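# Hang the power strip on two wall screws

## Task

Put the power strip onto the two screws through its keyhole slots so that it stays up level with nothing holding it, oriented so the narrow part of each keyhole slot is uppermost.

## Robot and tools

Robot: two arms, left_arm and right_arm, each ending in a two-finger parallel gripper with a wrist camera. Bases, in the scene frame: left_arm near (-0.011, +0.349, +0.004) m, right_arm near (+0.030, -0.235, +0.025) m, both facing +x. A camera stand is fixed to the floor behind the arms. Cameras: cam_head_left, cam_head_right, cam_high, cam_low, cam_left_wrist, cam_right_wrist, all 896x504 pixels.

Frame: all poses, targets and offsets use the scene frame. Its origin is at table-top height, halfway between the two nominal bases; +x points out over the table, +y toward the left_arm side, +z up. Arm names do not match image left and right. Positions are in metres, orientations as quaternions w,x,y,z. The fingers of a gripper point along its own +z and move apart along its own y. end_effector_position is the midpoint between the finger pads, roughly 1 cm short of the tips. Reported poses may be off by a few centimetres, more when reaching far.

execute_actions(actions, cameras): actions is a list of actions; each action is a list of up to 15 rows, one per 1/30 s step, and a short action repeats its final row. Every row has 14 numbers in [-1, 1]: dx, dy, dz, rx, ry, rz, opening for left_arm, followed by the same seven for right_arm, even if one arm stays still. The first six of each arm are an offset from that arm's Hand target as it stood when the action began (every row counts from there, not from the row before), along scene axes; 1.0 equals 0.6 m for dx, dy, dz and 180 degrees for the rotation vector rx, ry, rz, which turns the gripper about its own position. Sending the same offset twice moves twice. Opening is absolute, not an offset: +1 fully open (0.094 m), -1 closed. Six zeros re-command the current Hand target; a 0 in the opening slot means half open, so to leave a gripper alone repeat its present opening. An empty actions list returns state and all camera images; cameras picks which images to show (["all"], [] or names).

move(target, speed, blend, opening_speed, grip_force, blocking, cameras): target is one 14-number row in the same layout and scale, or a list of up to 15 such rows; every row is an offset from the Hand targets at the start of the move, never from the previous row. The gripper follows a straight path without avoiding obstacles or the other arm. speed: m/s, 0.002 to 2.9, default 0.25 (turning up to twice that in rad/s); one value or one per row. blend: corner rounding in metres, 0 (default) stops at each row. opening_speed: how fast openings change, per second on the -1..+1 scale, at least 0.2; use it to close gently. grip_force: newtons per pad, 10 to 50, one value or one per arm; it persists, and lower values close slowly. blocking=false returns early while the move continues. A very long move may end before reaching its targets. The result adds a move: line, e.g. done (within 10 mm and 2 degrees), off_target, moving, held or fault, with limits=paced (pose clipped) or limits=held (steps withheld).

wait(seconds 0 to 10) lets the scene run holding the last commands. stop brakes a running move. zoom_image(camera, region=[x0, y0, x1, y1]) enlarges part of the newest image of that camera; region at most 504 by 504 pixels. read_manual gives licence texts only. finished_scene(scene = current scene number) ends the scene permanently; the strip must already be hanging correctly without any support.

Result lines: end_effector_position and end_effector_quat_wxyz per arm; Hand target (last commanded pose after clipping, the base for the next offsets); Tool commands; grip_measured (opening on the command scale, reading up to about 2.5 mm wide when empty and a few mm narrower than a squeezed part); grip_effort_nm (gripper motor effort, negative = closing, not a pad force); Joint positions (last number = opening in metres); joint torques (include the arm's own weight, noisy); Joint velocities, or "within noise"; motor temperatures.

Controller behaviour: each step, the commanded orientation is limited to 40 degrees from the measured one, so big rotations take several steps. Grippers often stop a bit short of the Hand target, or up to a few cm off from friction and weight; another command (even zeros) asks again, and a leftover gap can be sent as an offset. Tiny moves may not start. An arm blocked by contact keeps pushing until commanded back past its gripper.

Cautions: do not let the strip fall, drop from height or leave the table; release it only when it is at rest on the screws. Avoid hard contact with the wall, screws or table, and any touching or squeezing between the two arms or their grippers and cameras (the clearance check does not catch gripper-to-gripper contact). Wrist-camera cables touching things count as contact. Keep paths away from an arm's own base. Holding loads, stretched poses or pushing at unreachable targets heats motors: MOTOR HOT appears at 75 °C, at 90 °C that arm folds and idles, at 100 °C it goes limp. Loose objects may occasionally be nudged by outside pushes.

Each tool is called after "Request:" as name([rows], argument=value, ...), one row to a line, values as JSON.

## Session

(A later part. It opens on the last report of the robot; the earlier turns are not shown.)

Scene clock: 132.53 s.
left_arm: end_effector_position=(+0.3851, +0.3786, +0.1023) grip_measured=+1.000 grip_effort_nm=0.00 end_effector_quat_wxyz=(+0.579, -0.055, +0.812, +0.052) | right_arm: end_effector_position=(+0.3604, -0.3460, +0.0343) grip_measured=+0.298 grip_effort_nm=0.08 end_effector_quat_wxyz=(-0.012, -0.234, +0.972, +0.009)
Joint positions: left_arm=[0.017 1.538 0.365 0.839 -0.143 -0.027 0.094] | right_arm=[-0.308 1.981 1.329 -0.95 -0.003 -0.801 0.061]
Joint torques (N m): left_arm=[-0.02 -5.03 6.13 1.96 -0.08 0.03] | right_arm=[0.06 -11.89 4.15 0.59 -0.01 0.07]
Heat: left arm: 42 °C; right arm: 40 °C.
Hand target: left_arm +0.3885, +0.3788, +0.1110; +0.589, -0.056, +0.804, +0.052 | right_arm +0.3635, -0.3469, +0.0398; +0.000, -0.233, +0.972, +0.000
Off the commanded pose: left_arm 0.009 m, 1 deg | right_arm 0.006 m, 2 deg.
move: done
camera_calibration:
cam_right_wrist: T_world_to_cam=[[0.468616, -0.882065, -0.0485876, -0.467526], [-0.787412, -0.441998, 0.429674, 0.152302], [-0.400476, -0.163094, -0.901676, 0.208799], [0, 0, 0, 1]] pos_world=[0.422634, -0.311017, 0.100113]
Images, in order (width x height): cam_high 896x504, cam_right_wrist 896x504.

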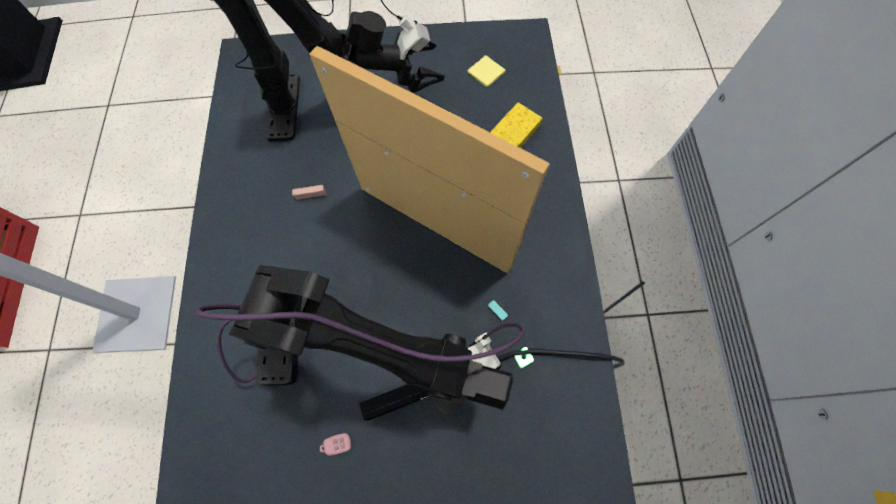

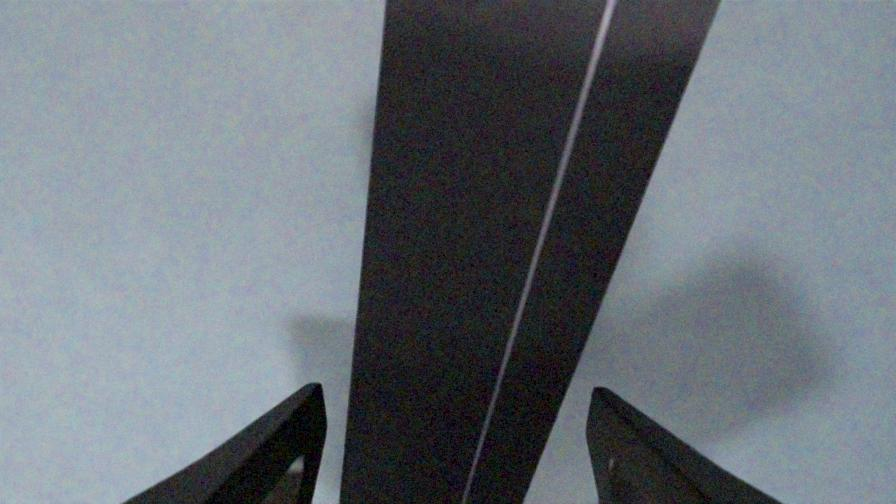

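Request:
move(target=[0,0,0,0,0,0,1, 0.0,0.0,0.0133,0,0,-0.05,0.1], speed=0.1, opening_speed=0.6)

Request:
move(target=[0,0,0,0,0,0,1, 0.0,0.0,0.0,0,0,0,-0.45], speed=0.1, opening_speed=0.7, cameras=["cam_right_wrist"])

Scene clock: 134.93 s.
left_arm: end_effector_position=(+0.3851, +0.3786, +0.1023) grip_measured=+1.000 grip_effort_nm=0.00 end_effector_quat_wxyz=(+0.579, -0.055, +0.812, +0.052) | right_arm: end_effector_position=(+0.3605, -0.3460, +0.0342) grip_measured=+0.102 grip_effort_nm=-0.09 end_effector_quat_wxyz=(-0.013, -0.158, +0.987, +0.008)
Joint positions: left_arm=[0.017 1.538 0.365 0.839 -0.143 -0.027 0.094] | right_arm=[-0.308 1.981 1.329 -0.95 -0.003 -0.644 0.052]
Joint torques (N m): left_arm=[-0.02 -5.03 6.15 1.96 -0.09 0.03] | right_arm=[0.27 -12.98 5.52 0.35 0 0.06]
Heat: left arm: 42 °C; right arm: 39 °C.
Hand target: left_arm +0.3885, +0.3788, +0.1110; +0.589, -0.056, +0.804, +0.052 | right_arm +0.3634, -0.3469, +0.0478; +0.000, -0.156, +0.988, +0.000
Off the commanded pose: left_arm 0.009 m, 1 deg | right_arm 0.014 m, 2 deg.
move: off_target (right_arm)

Scene clock: 135.93 s.
left_arm: end_effector_position=(+0.3851, +0.3786, +0.1023) grip_measured=+1.000 grip_effort_nm=0.00 end_effector_quat_wxyz=(+0.579, -0.055, +0.812, +0.052) | right_arm: end_effector_position=(+0.3598, -0.3456, +0.0343) grip_measured=-0.295 grip_effort_nm=-1.02 end_effector_quat_wxyz=(-0.015, -0.157, +0.987, +0.009)
Joint positions: left_arm=[0.017 1.538 0.365 0.839 -0.143 -0.027 0.094] | right_arm=[-0.307 1.981 1.329 -0.953 -0.003 -0.643 0.033]
Joint torques (N m): left_arm=[-0.02 -5.01 6.13 1.97 -0.08 0.03] | right_arm=[-0.09 -13.15 5.6 0.41 -0.03 0.1]
Heat: left arm: 42 °C; right arm: 39 °C.
Hand target: left_arm +0.3885, +0.3788, +0.1110; +0.589, -0.056, +0.804, +0.052 | right_arm +0.3635, -0.3469, +0.0478; +0.000, -0.156, +0.988, +0.000
Off the commanded pose: left_arm 0.009 m, 1 deg | right_arm 0.014 m, 2 deg.
move: off_target (right_arm)
camera_calibration:
cam_right_wrist: T_world_to_cam=[[0.324646, -0.944665, -0.0470299, -0.436803], [-0.844622, -0.311927, 0.435104, 0.217267], [-0.425697, -0.101532, -0.899151, 0.23889], [0, 0, 0, 1]] pos_world=[0.42701, -0.320607, 0.099722]
Images, in order (width x height): cam_right_wrist 896x504.

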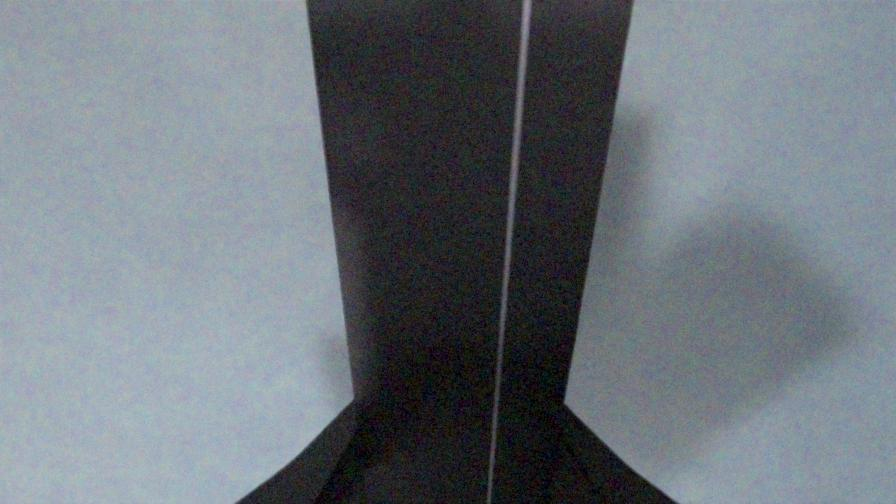

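Request:
move([
  [0,0,0,0,0,0,1, 0.0,0.0,0.1,0,0,0,-0.45],
  [0,0,0,0,0,0,1, 0.1608,0.0032,0.17,0.3515,-0.0687,-0.2887,-0.45],
], speed=[0.15,0.4], blend=[0.02,0], cameras=["cam_right_wrist","cam_head_right","cam_high"])

Scene clock: 142.10 s.
left_arm: end_effector_position=(+0.3851, +0.3786, +0.1023) grip_measured=+1.000 grip_effort_nm=0.00 end_effector_quat_wxyz=(+0.579, -0.055, +0.812, +0.052) | right_arm: end_effector_position=(+0.4549, -0.3445, +0.1249) grip_measured=-0.295 grip_effort_nm=-1.03 end_effector_quat_wxyz=(+0.142, +0.310, +0.815, +0.469)
Joint positions: left_arm=[0.017 1.538 0.365 0.839 -0.143 -0.027 0.094] | right_arm=[-0.593 2.127 1.567 -0.94 -1.023 0.154 0.033]
Joint torques (N m): left_arm=[-0.03 -5.04 6.15 1.97 -0.08 0.03] | right_arm=[-0.24 -15.53 4.79 0.89 -0.99 0.09]
Heat: left arm: 42 °C; right arm: 39 °C.
Hand target: left_arm +0.3885, +0.3788, +0.1110; +0.589, -0.056, +0.804, +0.052 | right_arm +0.4600, -0.3449, +0.1497; +0.176, +0.293, +0.806, +0.484
Off the commanded pose: left_arm 0.009 m, 1 deg | right_arm 0.025 m, 5 deg.
move: off_target (right_arm)
camera_calibration:
cam_right_wrist: T_world_to_cam=[[-0.346767, -0.361024, -0.865687, 0.146372], [-0.923545, 0.292566, 0.247932, 0.526086], [0.163761, 0.885475, -0.434874, 0.374968], [0, 0, 0, 1]] pos_world=[0.475216, -0.433096, 0.159343]
Images, in order (width x height): cam_head_right 896x504, cam_high 896x504, cam_right_wrist 896x504.

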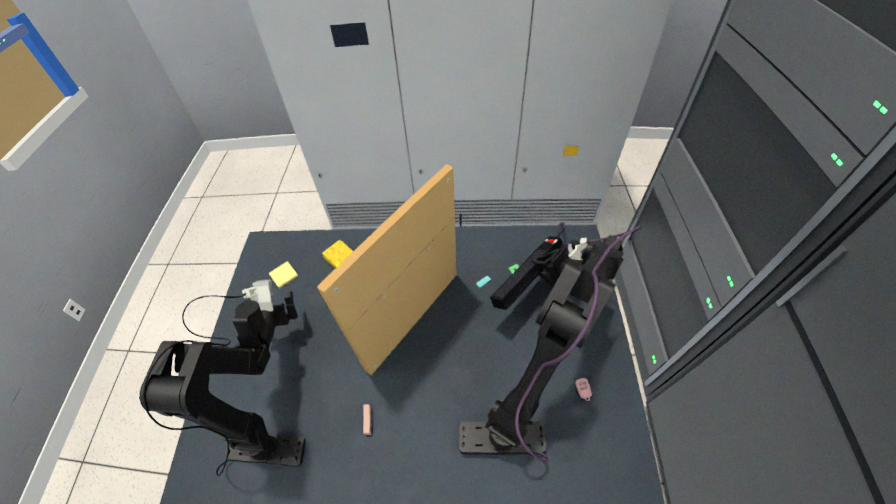

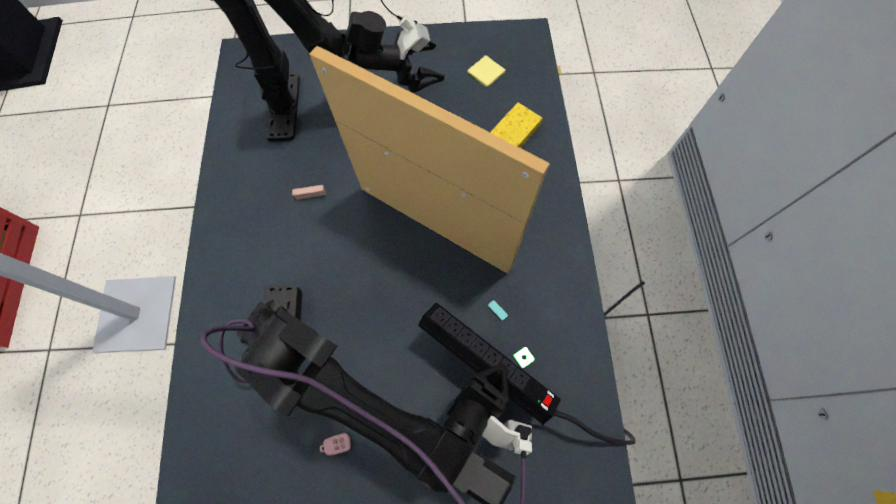

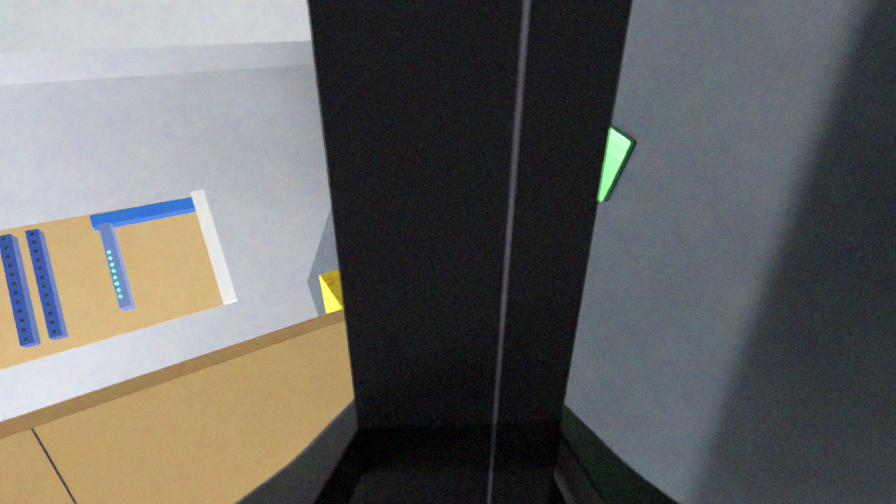

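Request:
move([
  [0,0,0,0,0,0,1, -0.02,-0.01,-0.1,0.034,-0.0286,0,-0.45],
  [0,0,0,0,0,0,1, -0.02,-0.01,-0.15,0.034,-0.0286,0,-0.45],
], speed=[0.2,0.1], blend=[0.02,0])

Scene clock: 144.70 s.
left_arm: end_effector_position=(+0.3851, +0.3786, +0.1023) grip_measured=+1.000 grip_effort_nm=0.00 end_effector_quat_wxyz=(+0.579, -0.055, +0.812, +0.052) | right_arm: end_effector_position=(+0.4477, -0.3519, +0.0574) grip_measured=-0.295 grip_effort_nm=-1.03 end_effector_quat_wxyz=(+0.192, +0.276, +0.786, +0.518)
Joint positions: left_arm=[0.017 1.538 0.365 0.839 -0.143 -0.027 0.094] | right_arm=[-0.648 2.263 1.391 -0.64 -1.171 0.047 0.033]
Joint torques (N m): left_arm=[-0.02 -5.03 6.15 1.96 -0.08 0.03] | right_arm=[-0.59 -10.67 3.85 0.82 -0.99 0.15]
Heat: left arm: 42 °C; right arm: 39 °C.
Hand target: left_arm +0.3885, +0.3788, +0.1110; +0.589, -0.056, +0.804, +0.052 | right_arm +0.4479, -0.3509, +0.0596; +0.196, +0.280, +0.770, +0.539
Off the commanded pose: left_arm 0.009 m, 1 deg | right_arm 0.003 m, 3 deg.
move: off_target (right_arm); blend cut to 0.015 m at target 1

Request:
move(target=[0,0,0,0,0,0,1, 0.0,0.0,-0.03,0,0,0,-0.45], speed=0.08)

Scene clock: 146.50 s.
left_arm: end_effector_position=(+0.3851, +0.3786, +0.1023) grip_measured=+1.000 grip_effort_nm=0.01 end_effector_quat_wxyz=(+0.579, -0.055, +0.812, +0.052) | right_arm: end_effector_position=(+0.4477, -0.3516, +0.0403) grip_measured=-0.295 grip_effort_nm=-1.03 end_effector_quat_wxyz=(+0.193, +0.276, +0.786, +0.519)
Joint positions: left_arm=[0.017 1.538 0.365 0.839 -0.143 -0.027 0.094] | right_arm=[-0.648 2.302 1.376 -0.583 -1.173 0.048 0.033]
Joint torques (N m): left_arm=[-0.05 -5.03 6.15 1.96 -0.09 0.03] | right_arm=[-0.36 -10.74 3.73 0.76 -0.97 0.15]
Heat: left arm: 42 °C; right arm: 39 °C.
Hand target: left_arm +0.3885, +0.3788, +0.1110; +0.589, -0.056, +0.804, +0.052 | right_arm +0.4479, -0.3509, +0.0416; +0.196, +0.280, +0.770, +0.539
Off the commanded pose: left_arm 0.009 m, 1 deg | right_arm 0.001 m, 3 deg.
move: off_target (right_arm)

Request:
move(target=[0,0,0,0,0,0,1, 0.0,0.0,-0.009,0,0,0,-0.45], speed=0.06, cameras=["cam_head_right","cam_high","cam_right_wrist"])

Request:
zoom_image(camera="cam_high", region=[400, 290, 600, 460])

Request:
zoom_image(camera="cam_head_right", region=[470, 220, 620, 340])

Scene clock: 148.10 s.
left_arm: end_effector_position=(+0.3851, +0.3786, +0.1023) grip_measured=+1.000 grip_effort_nm=0.00 end_effector_quat_wxyz=(+0.579, -0.055, +0.812, +0.052) | right_arm: end_effector_position=(+0.4483, -0.3515, +0.0382) grip_measured=-0.295 grip_effort_nm=-1.03 end_effector_quat_wxyz=(+0.194, +0.275, +0.784, +0.522)
Joint positions: left_arm=[0.017 1.538 0.365 0.839 -0.143 -0.027 0.094] | right_arm=[-0.648 2.311 1.376 -0.572 -1.18 0.05 0.033]
Joint torques (N m): left_arm=[-0.03 -5.01 6.13 1.96 -0.09 0.03] | right_arm=[-0.58 -10.28 3.74 0.89 -0.89 0.09]
Heat: left arm: 42 °C; right arm: 39 °C.
Hand target: left_arm +0.3885, +0.3788, +0.1110; +0.589, -0.056, +0.804, +0.052 | right_arm +0.4479, -0.3509, +0.0362; +0.196, +0.280, +0.770, +0.539
Off the commanded pose: left_arm 0.009 m, 1 deg | right_arm 0.002 m, 3 deg.
move: off_target (right_arm)
camera_calibration:
cam_right_wrist: T_world_to_cam=[[-0.202422, -0.296927, -0.933199, 0.0269057], [-0.953551, 0.276837, 0.118752, 0.556498], [0.223083, 0.91389, -0.339173, 0.324254], [0, 0, 0, 1]] pos_world=[0.46376, -0.442403, 0.0690011]
Images, in order (width x height): cam_head_right 896x504, cam_high 896x504, cam_right_wrist 896x504.

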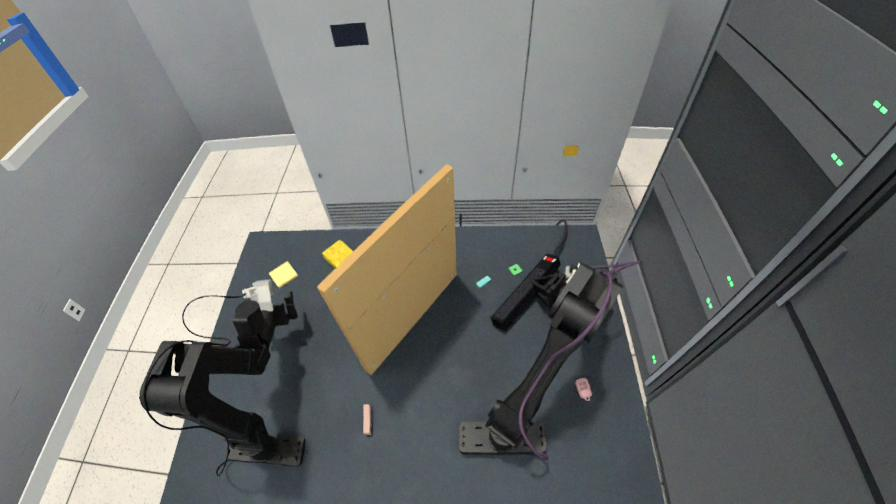

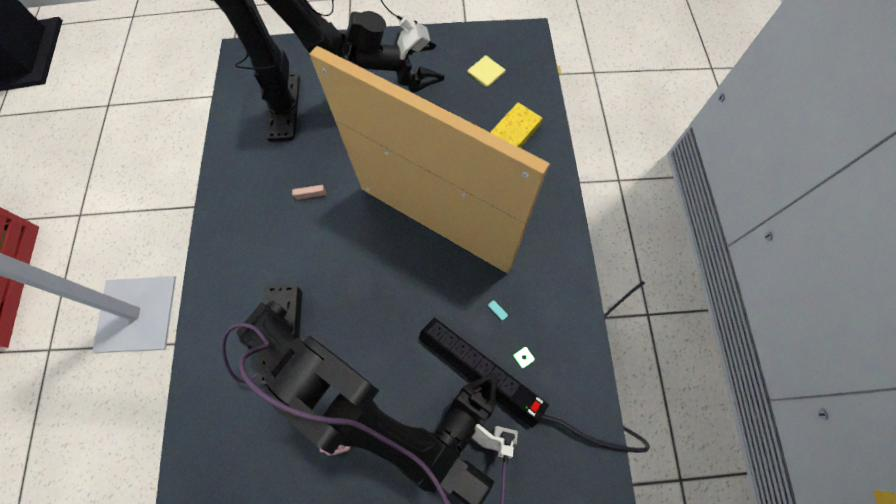

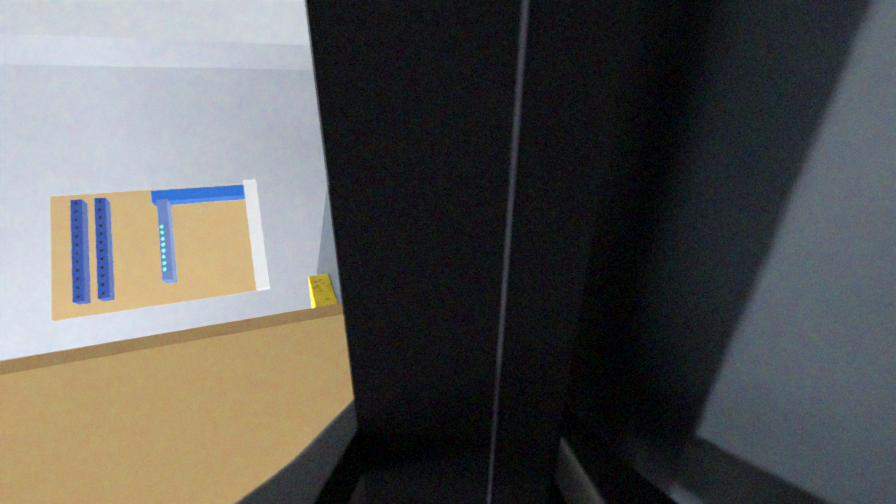

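Scaled by 2.520 from the camera's 896x504 image, which has a finer 1280x720 frame.

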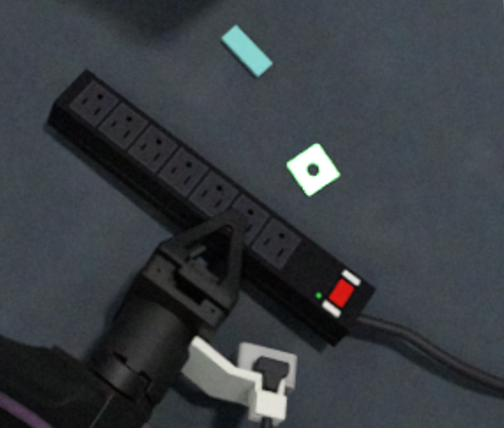

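Scaled by 3.360 from the camera's 896x504 image, which has a finer 1280x720 frame.

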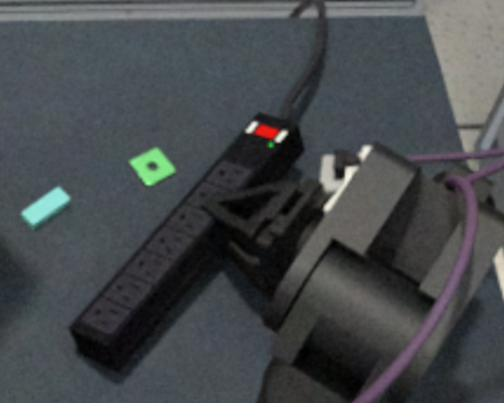

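Request:
move(target=[0,0,0,0,0,0,1, 0.0,0.0,-0.0083,0,0,0,-0.45], speed=0.06)

Scene clock: 149.53 s.
left_arm: end_effector_position=(+0.3851, +0.3786, +0.1023) grip_measured=+1.000 grip_effort_nm=0.00 end_effector_quat_wxyz=(+0.579, -0.055, +0.812, +0.052) | right_arm: end_effector_position=(+0.4486, -0.3509, +0.0358) grip_measured=-0.295 grip_effort_nm=-1.03 end_effector_quat_wxyz=(+0.192, +0.278, +0.780, +0.527)
Joint positions: left_arm=[0.017 1.538 0.365 0.839 -0.143 -0.027 0.094] | right_arm=[-0.648 2.322 1.376 -0.565 -1.19 0.057 0.033]
Joint torques (N m): left_arm=[-0.03 -5.03 6.15 1.96 -0.09 0.03] | right_arm=[-0.58 -10.04 3.49 0.88 -0.77 0.08]
Heat: left arm: 42 °C; right arm: 38 °C.
Hand target: left_arm +0.3885, +0.3788, +0.1110; +0.589, -0.056, +0.804, +0.052 | right_arm +0.4479, -0.3509, +0.0312; +0.196, +0.280, +0.770, +0.539
Off the commanded pose: left_arm 0.009 m, 1 deg | right_arm 0.005 m, 2 deg.
move: done

Request:
move(target=[0,0,0,0,0,0,1, 0.0,0.0,-0.0067,0,0,0,0.0], speed=0.03, opening_speed=0.4, cameras=["cam_head_right","cam_high","cam_right_wrist"])

Request:
zoom_image(camera="cam_high", region=[400, 290, 600, 460])

Scene clock: 151.53 s.
left_arm: end_effector_position=(+0.3851, +0.3786, +0.1023) grip_measured=+1.000 grip_effort_nm=0.00 end_effector_quat_wxyz=(+0.579, -0.055, +0.812, +0.052) | right_arm: end_effector_position=(+0.4499, -0.3513, +0.0333) grip_measured=-0.002 grip_effort_nm=0.08 end_effector_quat_wxyz=(+0.195, +0.278, +0.778, +0.529)
Joint positions: left_arm=[0.017 1.538 0.365 0.839 -0.143 -0.027 0.094] | right_arm=[-0.648 2.33 1.372 -0.54 -1.197 0.069 0.047]
Joint torques (N m): left_arm=[-0.02 -5.03 6.13 1.96 -0.08 0.02] | right_arm=[-0.43 -10.18 3.36 0.85 -0.69 -0.02]
Heat: left arm: 42 °C; right arm: 38 °C.
Hand target: left_arm +0.3885, +0.3788, +0.1110; +0.589, -0.056, +0.804, +0.052 | right_arm +0.4479, -0.3509, +0.0273; +0.196, +0.280, +0.770, +0.539
Off the commanded pose: left_arm 0.009 m, 1 deg | right_arm 0.006 m, 1 deg.
move: done
camera_calibration:
cam_right_wrist: T_world_to_cam=[[-0.199621, -0.278231, -0.939542, 0.0282263], [-0.952479, 0.280237, 0.119382, 0.559198], [0.230079, 0.918725, -0.32095, 0.319892], [0, 0, 0, 1]] pos_world=[0.464658, -0.442747, 0.0624311]
Images, in order (width x height): cam_head_right 896x504, cam_high 896x504, cam_right_wrist 896x504.

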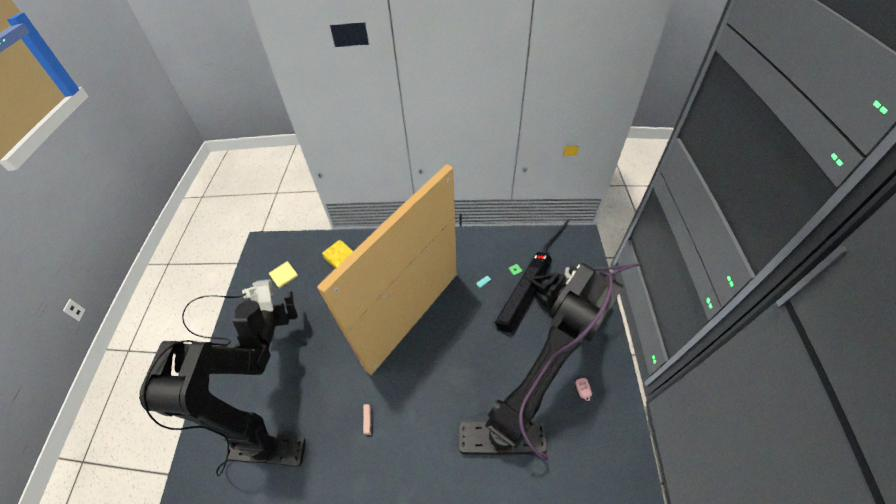

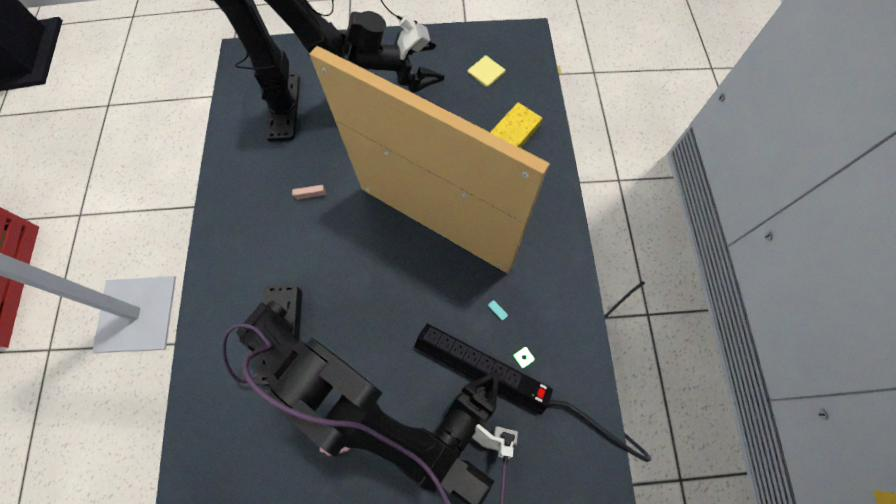

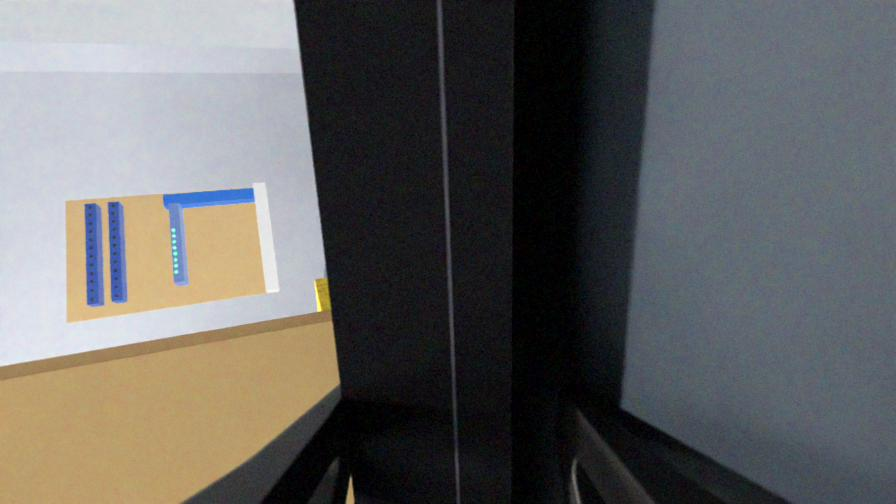

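Scaled by 2.520 from the camera's 896x504 image, which has a finer 1280x720 frame.

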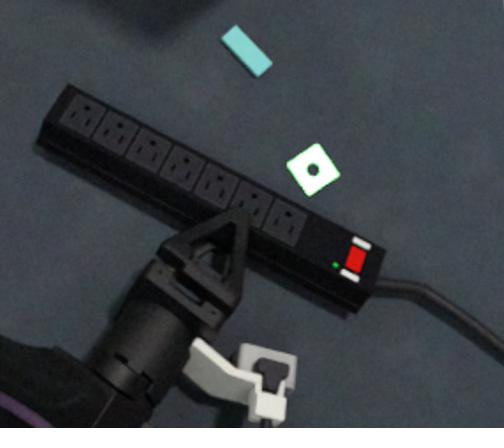

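Request:
move(target=[0,0,0,0,0,0,1, -0.06,-0.08,0.042,0,0,0,0.0], speed=0.1, cameras=["cam_head_right","cam_high"])

Request:
zoom_image(camera="cam_high", region=[400, 290, 600, 460])

Scene clock: 154.17 s.
left_arm: end_effector_position=(+0.3851, +0.3786, +0.1023) grip_measured=+1.000 grip_effort_nm=0.01 end_effector_quat_wxyz=(+0.579, -0.055, +0.812, +0.052) | right_arm: end_effector_position=(+0.4090, -0.3976, +0.0551) grip_measured=-0.002 grip_effort_nm=0.08 end_effector_quat_wxyz=(+0.195, +0.284, +0.772, +0.534)
Joint positions: left_arm=[0.017 1.538 0.365 0.839 -0.143 -0.027 0.094] | right_arm=[-0.806 2.375 1.54 -1.053 -1.19 -0.336 0.047]
Joint torques (N m): left_arm=[-0.03 -5.03 6.15 1.96 -0.08 0.03] | right_arm=[0.25 -10.26 6.02 -0.02 -0.61 -0.12]
Heat: left arm: 42 °C; right arm: 38 °C.
Hand target: left_arm +0.3885, +0.3788, +0.1110; +0.589, -0.056, +0.804, +0.052 | right_arm +0.4119, -0.3990, +0.0525; +0.196, +0.280, +0.770, +0.539
Off the commanded pose: left_arm 0.009 m, 1 deg | right_arm 0.004 m, 1 deg.
move: done
Images, in order (width x height): cam_head_right 896x504, cam_high 896x504.

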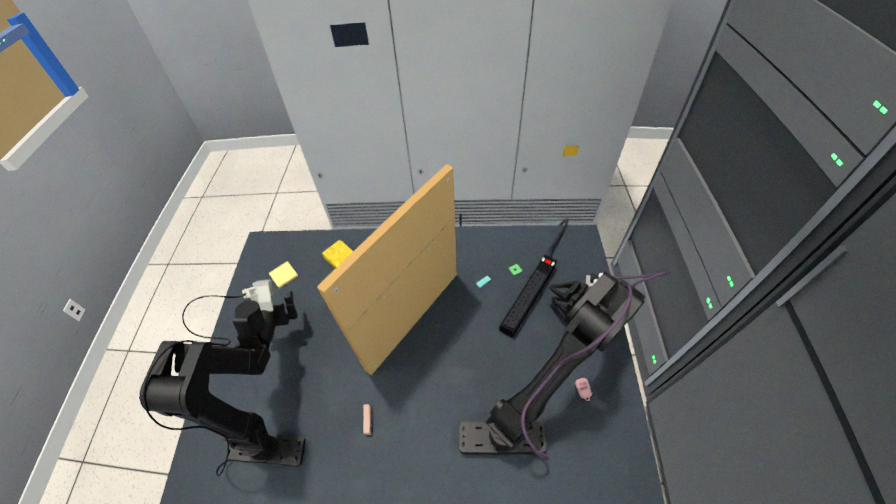

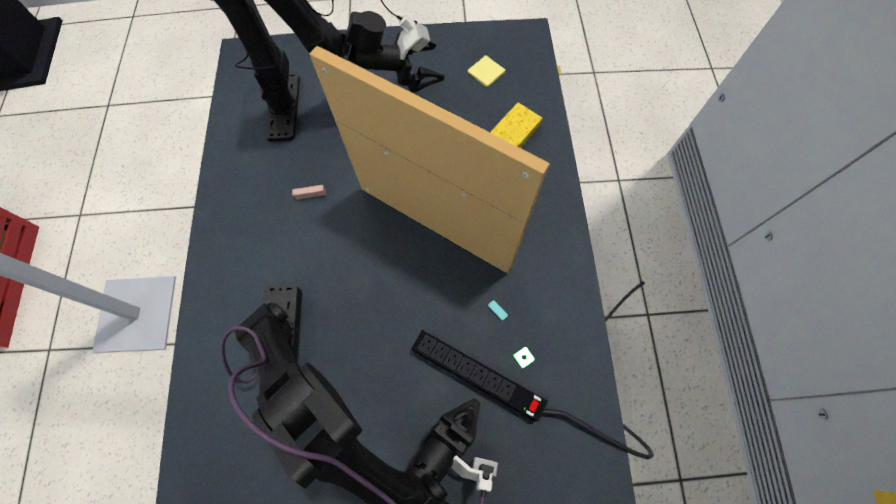

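Scaled by 2.520 from the camera's 896x504 image, which has a finer 1280x720 frame.

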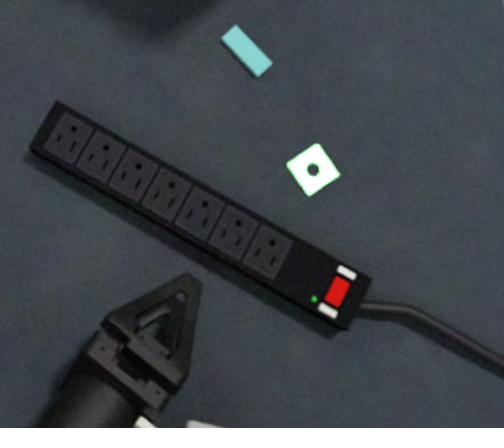

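Request:
move([
  [0,0,0,0,0,0,1, -0.02,-0.02,0.1,0,0,0,0.6],
  [0,0,0,0,0,0,1, 0.122,0.065,0.12,-0.323,0.2177,0.058,0.6],
], speed=[0.2,0.4], blend=[0.02,0], cameras=["cam_right_wrist","cam_head_right","cam_head_left","cam_high"])

Scene clock: 159.97 s.
left_arm: end_effector_position=(+0.3851, +0.3786, +0.1023) grip_measured=+1.000 grip_effort_nm=0.00 end_effector_quat_wxyz=(+0.579, -0.055, +0.812, +0.052) | right_arm: end_effector_position=(+0.4848, -0.3559, +0.1283) grip_measured=+0.598 grip_effort_nm=0.08 end_effector_quat_wxyz=(+0.011, +0.236, +0.972, +0.004)
Joint positions: left_arm=[0.017 1.538 0.365 0.839 -0.143 -0.027 0.094] | right_arm=[-0.245 2.437 2.455 -1.566 -0.009 0.212 0.075]
Joint torques (N m): left_arm=[-0.03 -5.03 6.15 1.96 -0.08 0.03] | right_arm=[-0.2 -11.66 7.65 0.43 0.09 0.11]
Heat: left arm: 42 °C; right arm: 39 °C.
Hand target: left_arm +0.3885, +0.3788, +0.1110; +0.589, -0.056, +0.804, +0.052 | right_arm +0.4851, -0.3599, +0.1245; +0.000, +0.241, +0.970, +0.000
Off the commanded pose: left_arm 0.009 m, 1 deg | right_arm 0.006 m, 2 deg.
joint sent to its limit (right arm) — joint 4 (wrist pitch), lower limit. The joint targets still meet the commanded pose.
move: done
camera_calibration:
cam_right_wrist: T_world_to_cam=[[-0.44439, -0.895039, -0.0377183, -0.0933815], [-0.829786, 0.395394, 0.39385, 0.528608], [-0.337598, 0.206321, -0.9184, 0.44491], [0, 0, 0, 1]] pos_world=[0.547335, -0.384383, 0.196891]
Images, in order (width x height): cam_head_left 896x504, cam_head_right 896x504, cam_high 896x504, cam_right_wrist 896x504.

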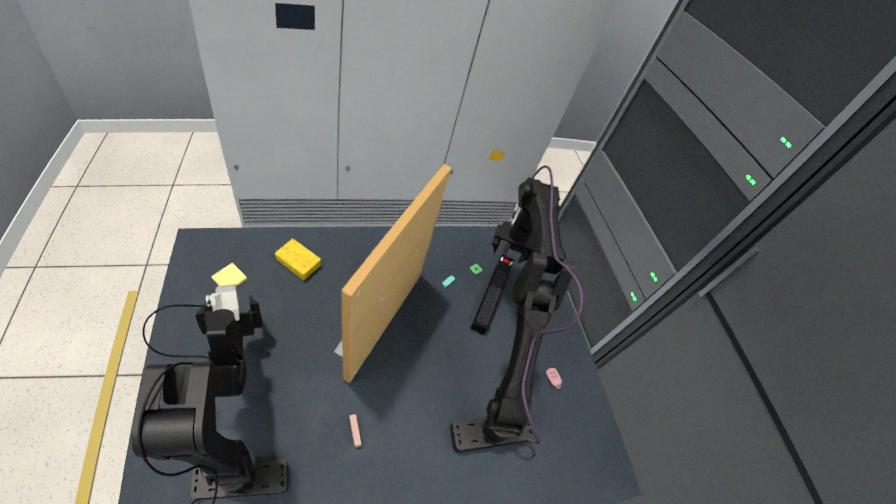

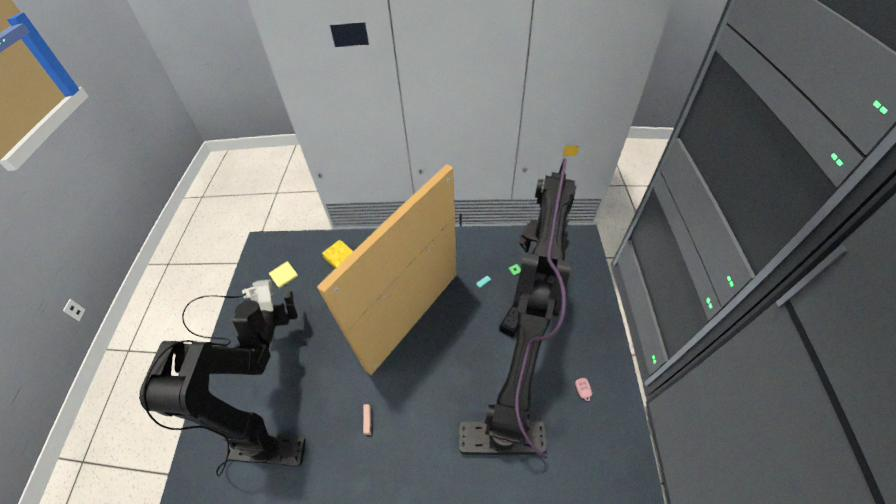

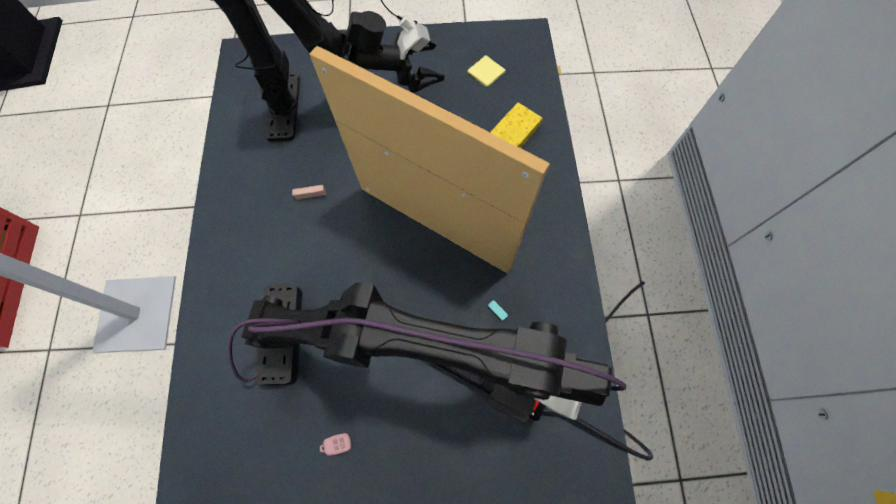

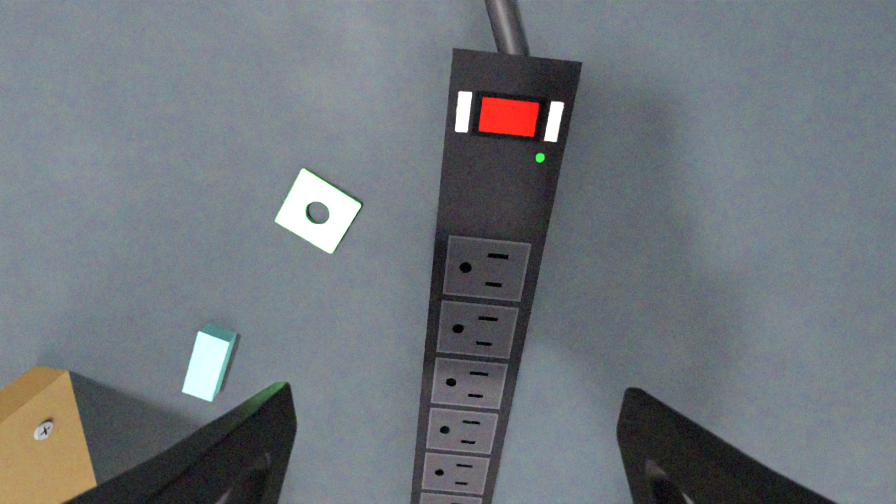

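Request:
move([
  [0,0,0,0,0,0,1, 0.0115,-0.0247,-0.05,0,0,-0.0261,0.6],
  [0,0,0,0,0,0,1, 0.0115,-0.0247,-0.14,0,0,-0.0261,0.6],
], speed=[0.2,0.15], blend=[0.02,0], cameras=["cam_right_wrist"])

Scene clock: 163.80 s.
left_arm: end_effector_position=(+0.3851, +0.3786, +0.1023) grip_measured=+1.000 grip_effort_nm=0.00 end_effector_quat_wxyz=(+0.579, -0.055, +0.812, +0.052) | right_arm: end_effector_position=(+0.4912, -0.3728, +0.0500) grip_measured=+0.598 grip_effort_nm=0.08 end_effector_quat_wxyz=(+0.003, +0.278, +0.961, +0.004)
Joint positions: left_arm=[0.017 1.538 0.365 0.839 -0.143 -0.027 0.094] | right_arm=[-0.275 2.477 2.215 -1.303 -0.008 0.269 0.075]
Joint torques (N m): left_arm=[-0.02 -5.03 6.13 1.96 -0.08 0.03] | right_arm=[-0.09 -12.62 5.2 0.71 0.06 0.09]
Heat: left arm: 42 °C; right arm: 40 °C.
Hand target: left_arm +0.3885, +0.3788, +0.1110; +0.589, -0.056, +0.804, +0.052 | right_arm +0.4921, -0.3747, +0.0406; +0.000, +0.281, +0.960, +0.000
Off the commanded pose: left_arm 0.009 m, 1 deg | right_arm 0.010 m, 1 deg.
move: done
camera_calibration:
cam_right_wrist: T_world_to_cam=[[-0.520069, -0.853482, -0.0331137, -0.0561259], [-0.786025, 0.463074, 0.409545, 0.574394], [-0.334205, 0.23902, -0.911689, 0.388856], [0, 0, 0, 1]] pos_world=[0.552256, -0.406834, 0.117417]
Images, in order (width x height): cam_right_wrist 896x504.

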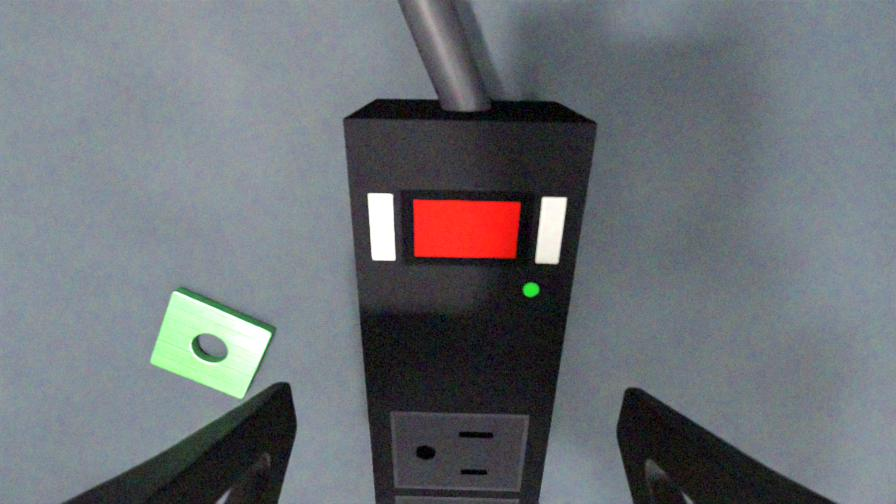

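Request:
move(target=[0,0,0,0,0,0,1, 0.0,0.003,-0.0475,0,0,0,0.6], speed=0.08)

Scene clock: 166.27 s.
left_arm: end_effector_position=(+0.3851, +0.3786, +0.1023) grip_measured=+1.000 grip_effort_nm=0.00 end_effector_quat_wxyz=(+0.579, -0.055, +0.812, +0.052) | right_arm: end_effector_position=(+0.4925, -0.3732, +0.0252) grip_measured=+0.598 grip_effort_nm=0.08 end_effector_quat_wxyz=(+0.007, +0.280, +0.960, +0.004)
Joint positions: left_arm=[0.017 1.538 0.365 0.839 -0.143 -0.027 0.094] | right_arm=[-0.275 2.483 2.126 -1.2 -0.008 0.272 0.075]
Joint torques (N m): left_arm=[-0.02 -5.03 6.15 1.96 -0.08 0.03] | right_arm=[0.28 -12.16 4.6 0.74 0.06 0.11]
Heat: left arm: 42 °C; right arm: 40 °C.
Hand target: left_arm +0.3885, +0.3788, +0.1110; +0.589, -0.056, +0.804, +0.052 | right_arm +0.4920, -0.3728, +0.0119; +0.000, +0.281, +0.960, +0.000
Off the commanded pose: left_arm 0.009 m, 1 deg | right_arm 0.013 m, 1 deg.
move: off_target (right_arm)

Request:
move(target=[0,0,0,0,0,0,1, 0.0,0.0,-0.0075,0,0,0,-0.3], speed=0.06, opening_speed=0.7, cameras=["cam_right_wrist"])

Scene clock: 168.77 s.
left_arm: end_effector_position=(+0.3851, +0.3786, +0.1023) grip_measured=+1.000 grip_effort_nm=0.00 end_effector_quat_wxyz=(+0.579, -0.055, +0.812, +0.052) | right_arm: end_effector_position=(+0.4935, -0.3736, +0.0227) grip_measured=-0.099 grip_effort_nm=-1.03 end_effector_quat_wxyz=(+0.010, +0.280, +0.960, +0.003)
Joint positions: left_arm=[0.017 1.538 0.365 0.839 -0.143 -0.027 0.094] | right_arm=[-0.275 2.483 2.116 -1.185 -0.007 0.272 0.042]
Joint torques (N m): left_arm=[-0.03 -5.03 6.15 1.97 -0.08 0.03] | right_arm=[0.14 -11.92 4.52 0.72 0 0.08]
Heat: left arm: 42 °C; right arm: 41 °C.
Hand target: left_arm +0.3885, +0.3788, +0.1110; +0.589, -0.056, +0.804, +0.052 | right_arm +0.4920, -0.3729, +0.0074; +0.000, +0.281, +0.960, +0.000
Off the commanded pose: left_arm 0.009 m, 1 deg | right_arm 0.015 m, 1 deg.
move: off_target (right_arm)
camera_calibration:
cam_right_wrist: T_world_to_cam=[[-0.522869, -0.851655, -0.035953, -0.0544959], [-0.789588, 0.468008, 0.396887, 0.591628], [-0.321185, 0.235908, -0.917163, 0.357475], [0, 0, 0, 1]] pos_world=[0.553463, -0.407629, 0.0910934]
Images, in order (width x height): cam_right_wrist 896x504.

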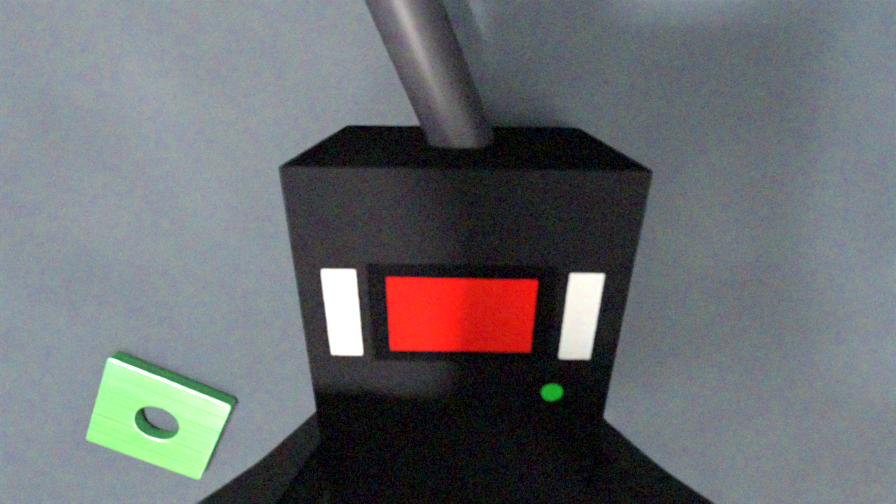

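Request:
move([
  [0,0,0,0,0,0,1, -0.075,0.05,0.1667,0,0,0,-0.3],
  [0,0,0,0,0,0,1, -0.22,0.1882,0.471,-0.1254,-0.2427,0.4438,-0.3],
], speed=[0.2,0.4], blend=[0.03,0], cameras=["cam_head_left","cam_head_right","cam_high"])

Scene clock: 189.63 s.
left_arm: end_effector_position=(+0.3851, +0.3786, +0.1023) grip_measured=+1.000 grip_effort_nm=0.00 end_effector_quat_wxyz=(+0.579, -0.055, +0.812, +0.052) | right_arm: end_effector_position=(+0.3554, -0.2713, +0.2686) grip_measured=-0.099 grip_effort_nm=-1.03 end_effector_quat_wxyz=(+0.331, -0.389, +0.857, -0.076)
Joint positions: left_arm=[0.017 1.538 0.365 0.839 -0.143 -0.027 0.094] | right_arm=[-0.256 1.249 1.29 -0.976 -0.298 -1.029 0.042]
Joint torques (N m): left_arm=[-0.03 -5.03 6.15 1.96 -0.09 0.03] | right_arm=[0.08 -6.56 6.9 1.83 -0.86 -0.11]
Heat: left arm: 42 °C; right arm: 43 °C.
Hand target: left_arm +0.3885, +0.3788, +0.1110; +0.589, -0.056, +0.804, +0.052 | right_arm +0.3600, -0.2600, +0.2900; +0.376, -0.405, +0.830, -0.074
Off the commanded pose: left_arm 0.009 m, 1 deg | right_arm 0.025 m, 6 deg.
move: off_target (right_arm)
Images, in order (width x height): cam_head_left 896x504, cam_head_right 896x504, cam_high 896x504.

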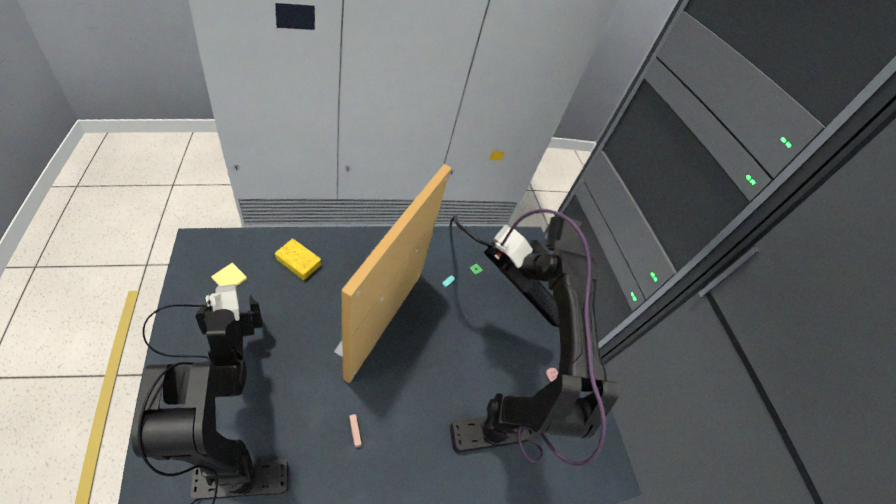

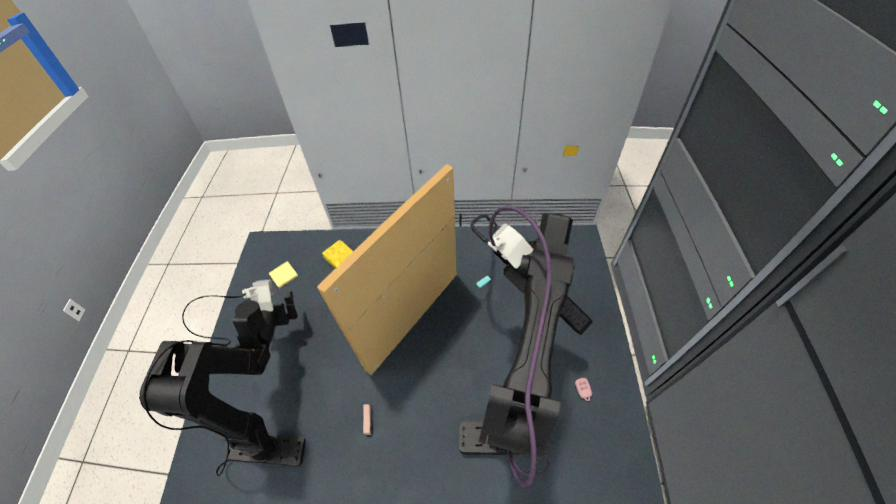

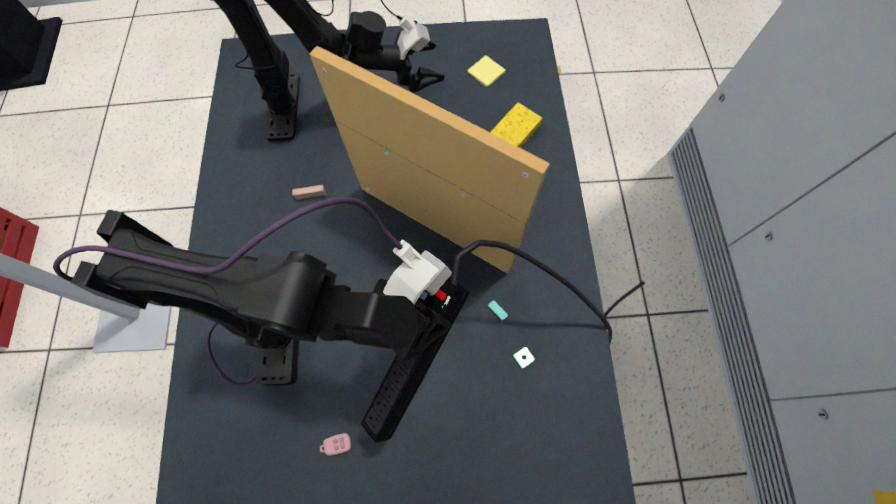

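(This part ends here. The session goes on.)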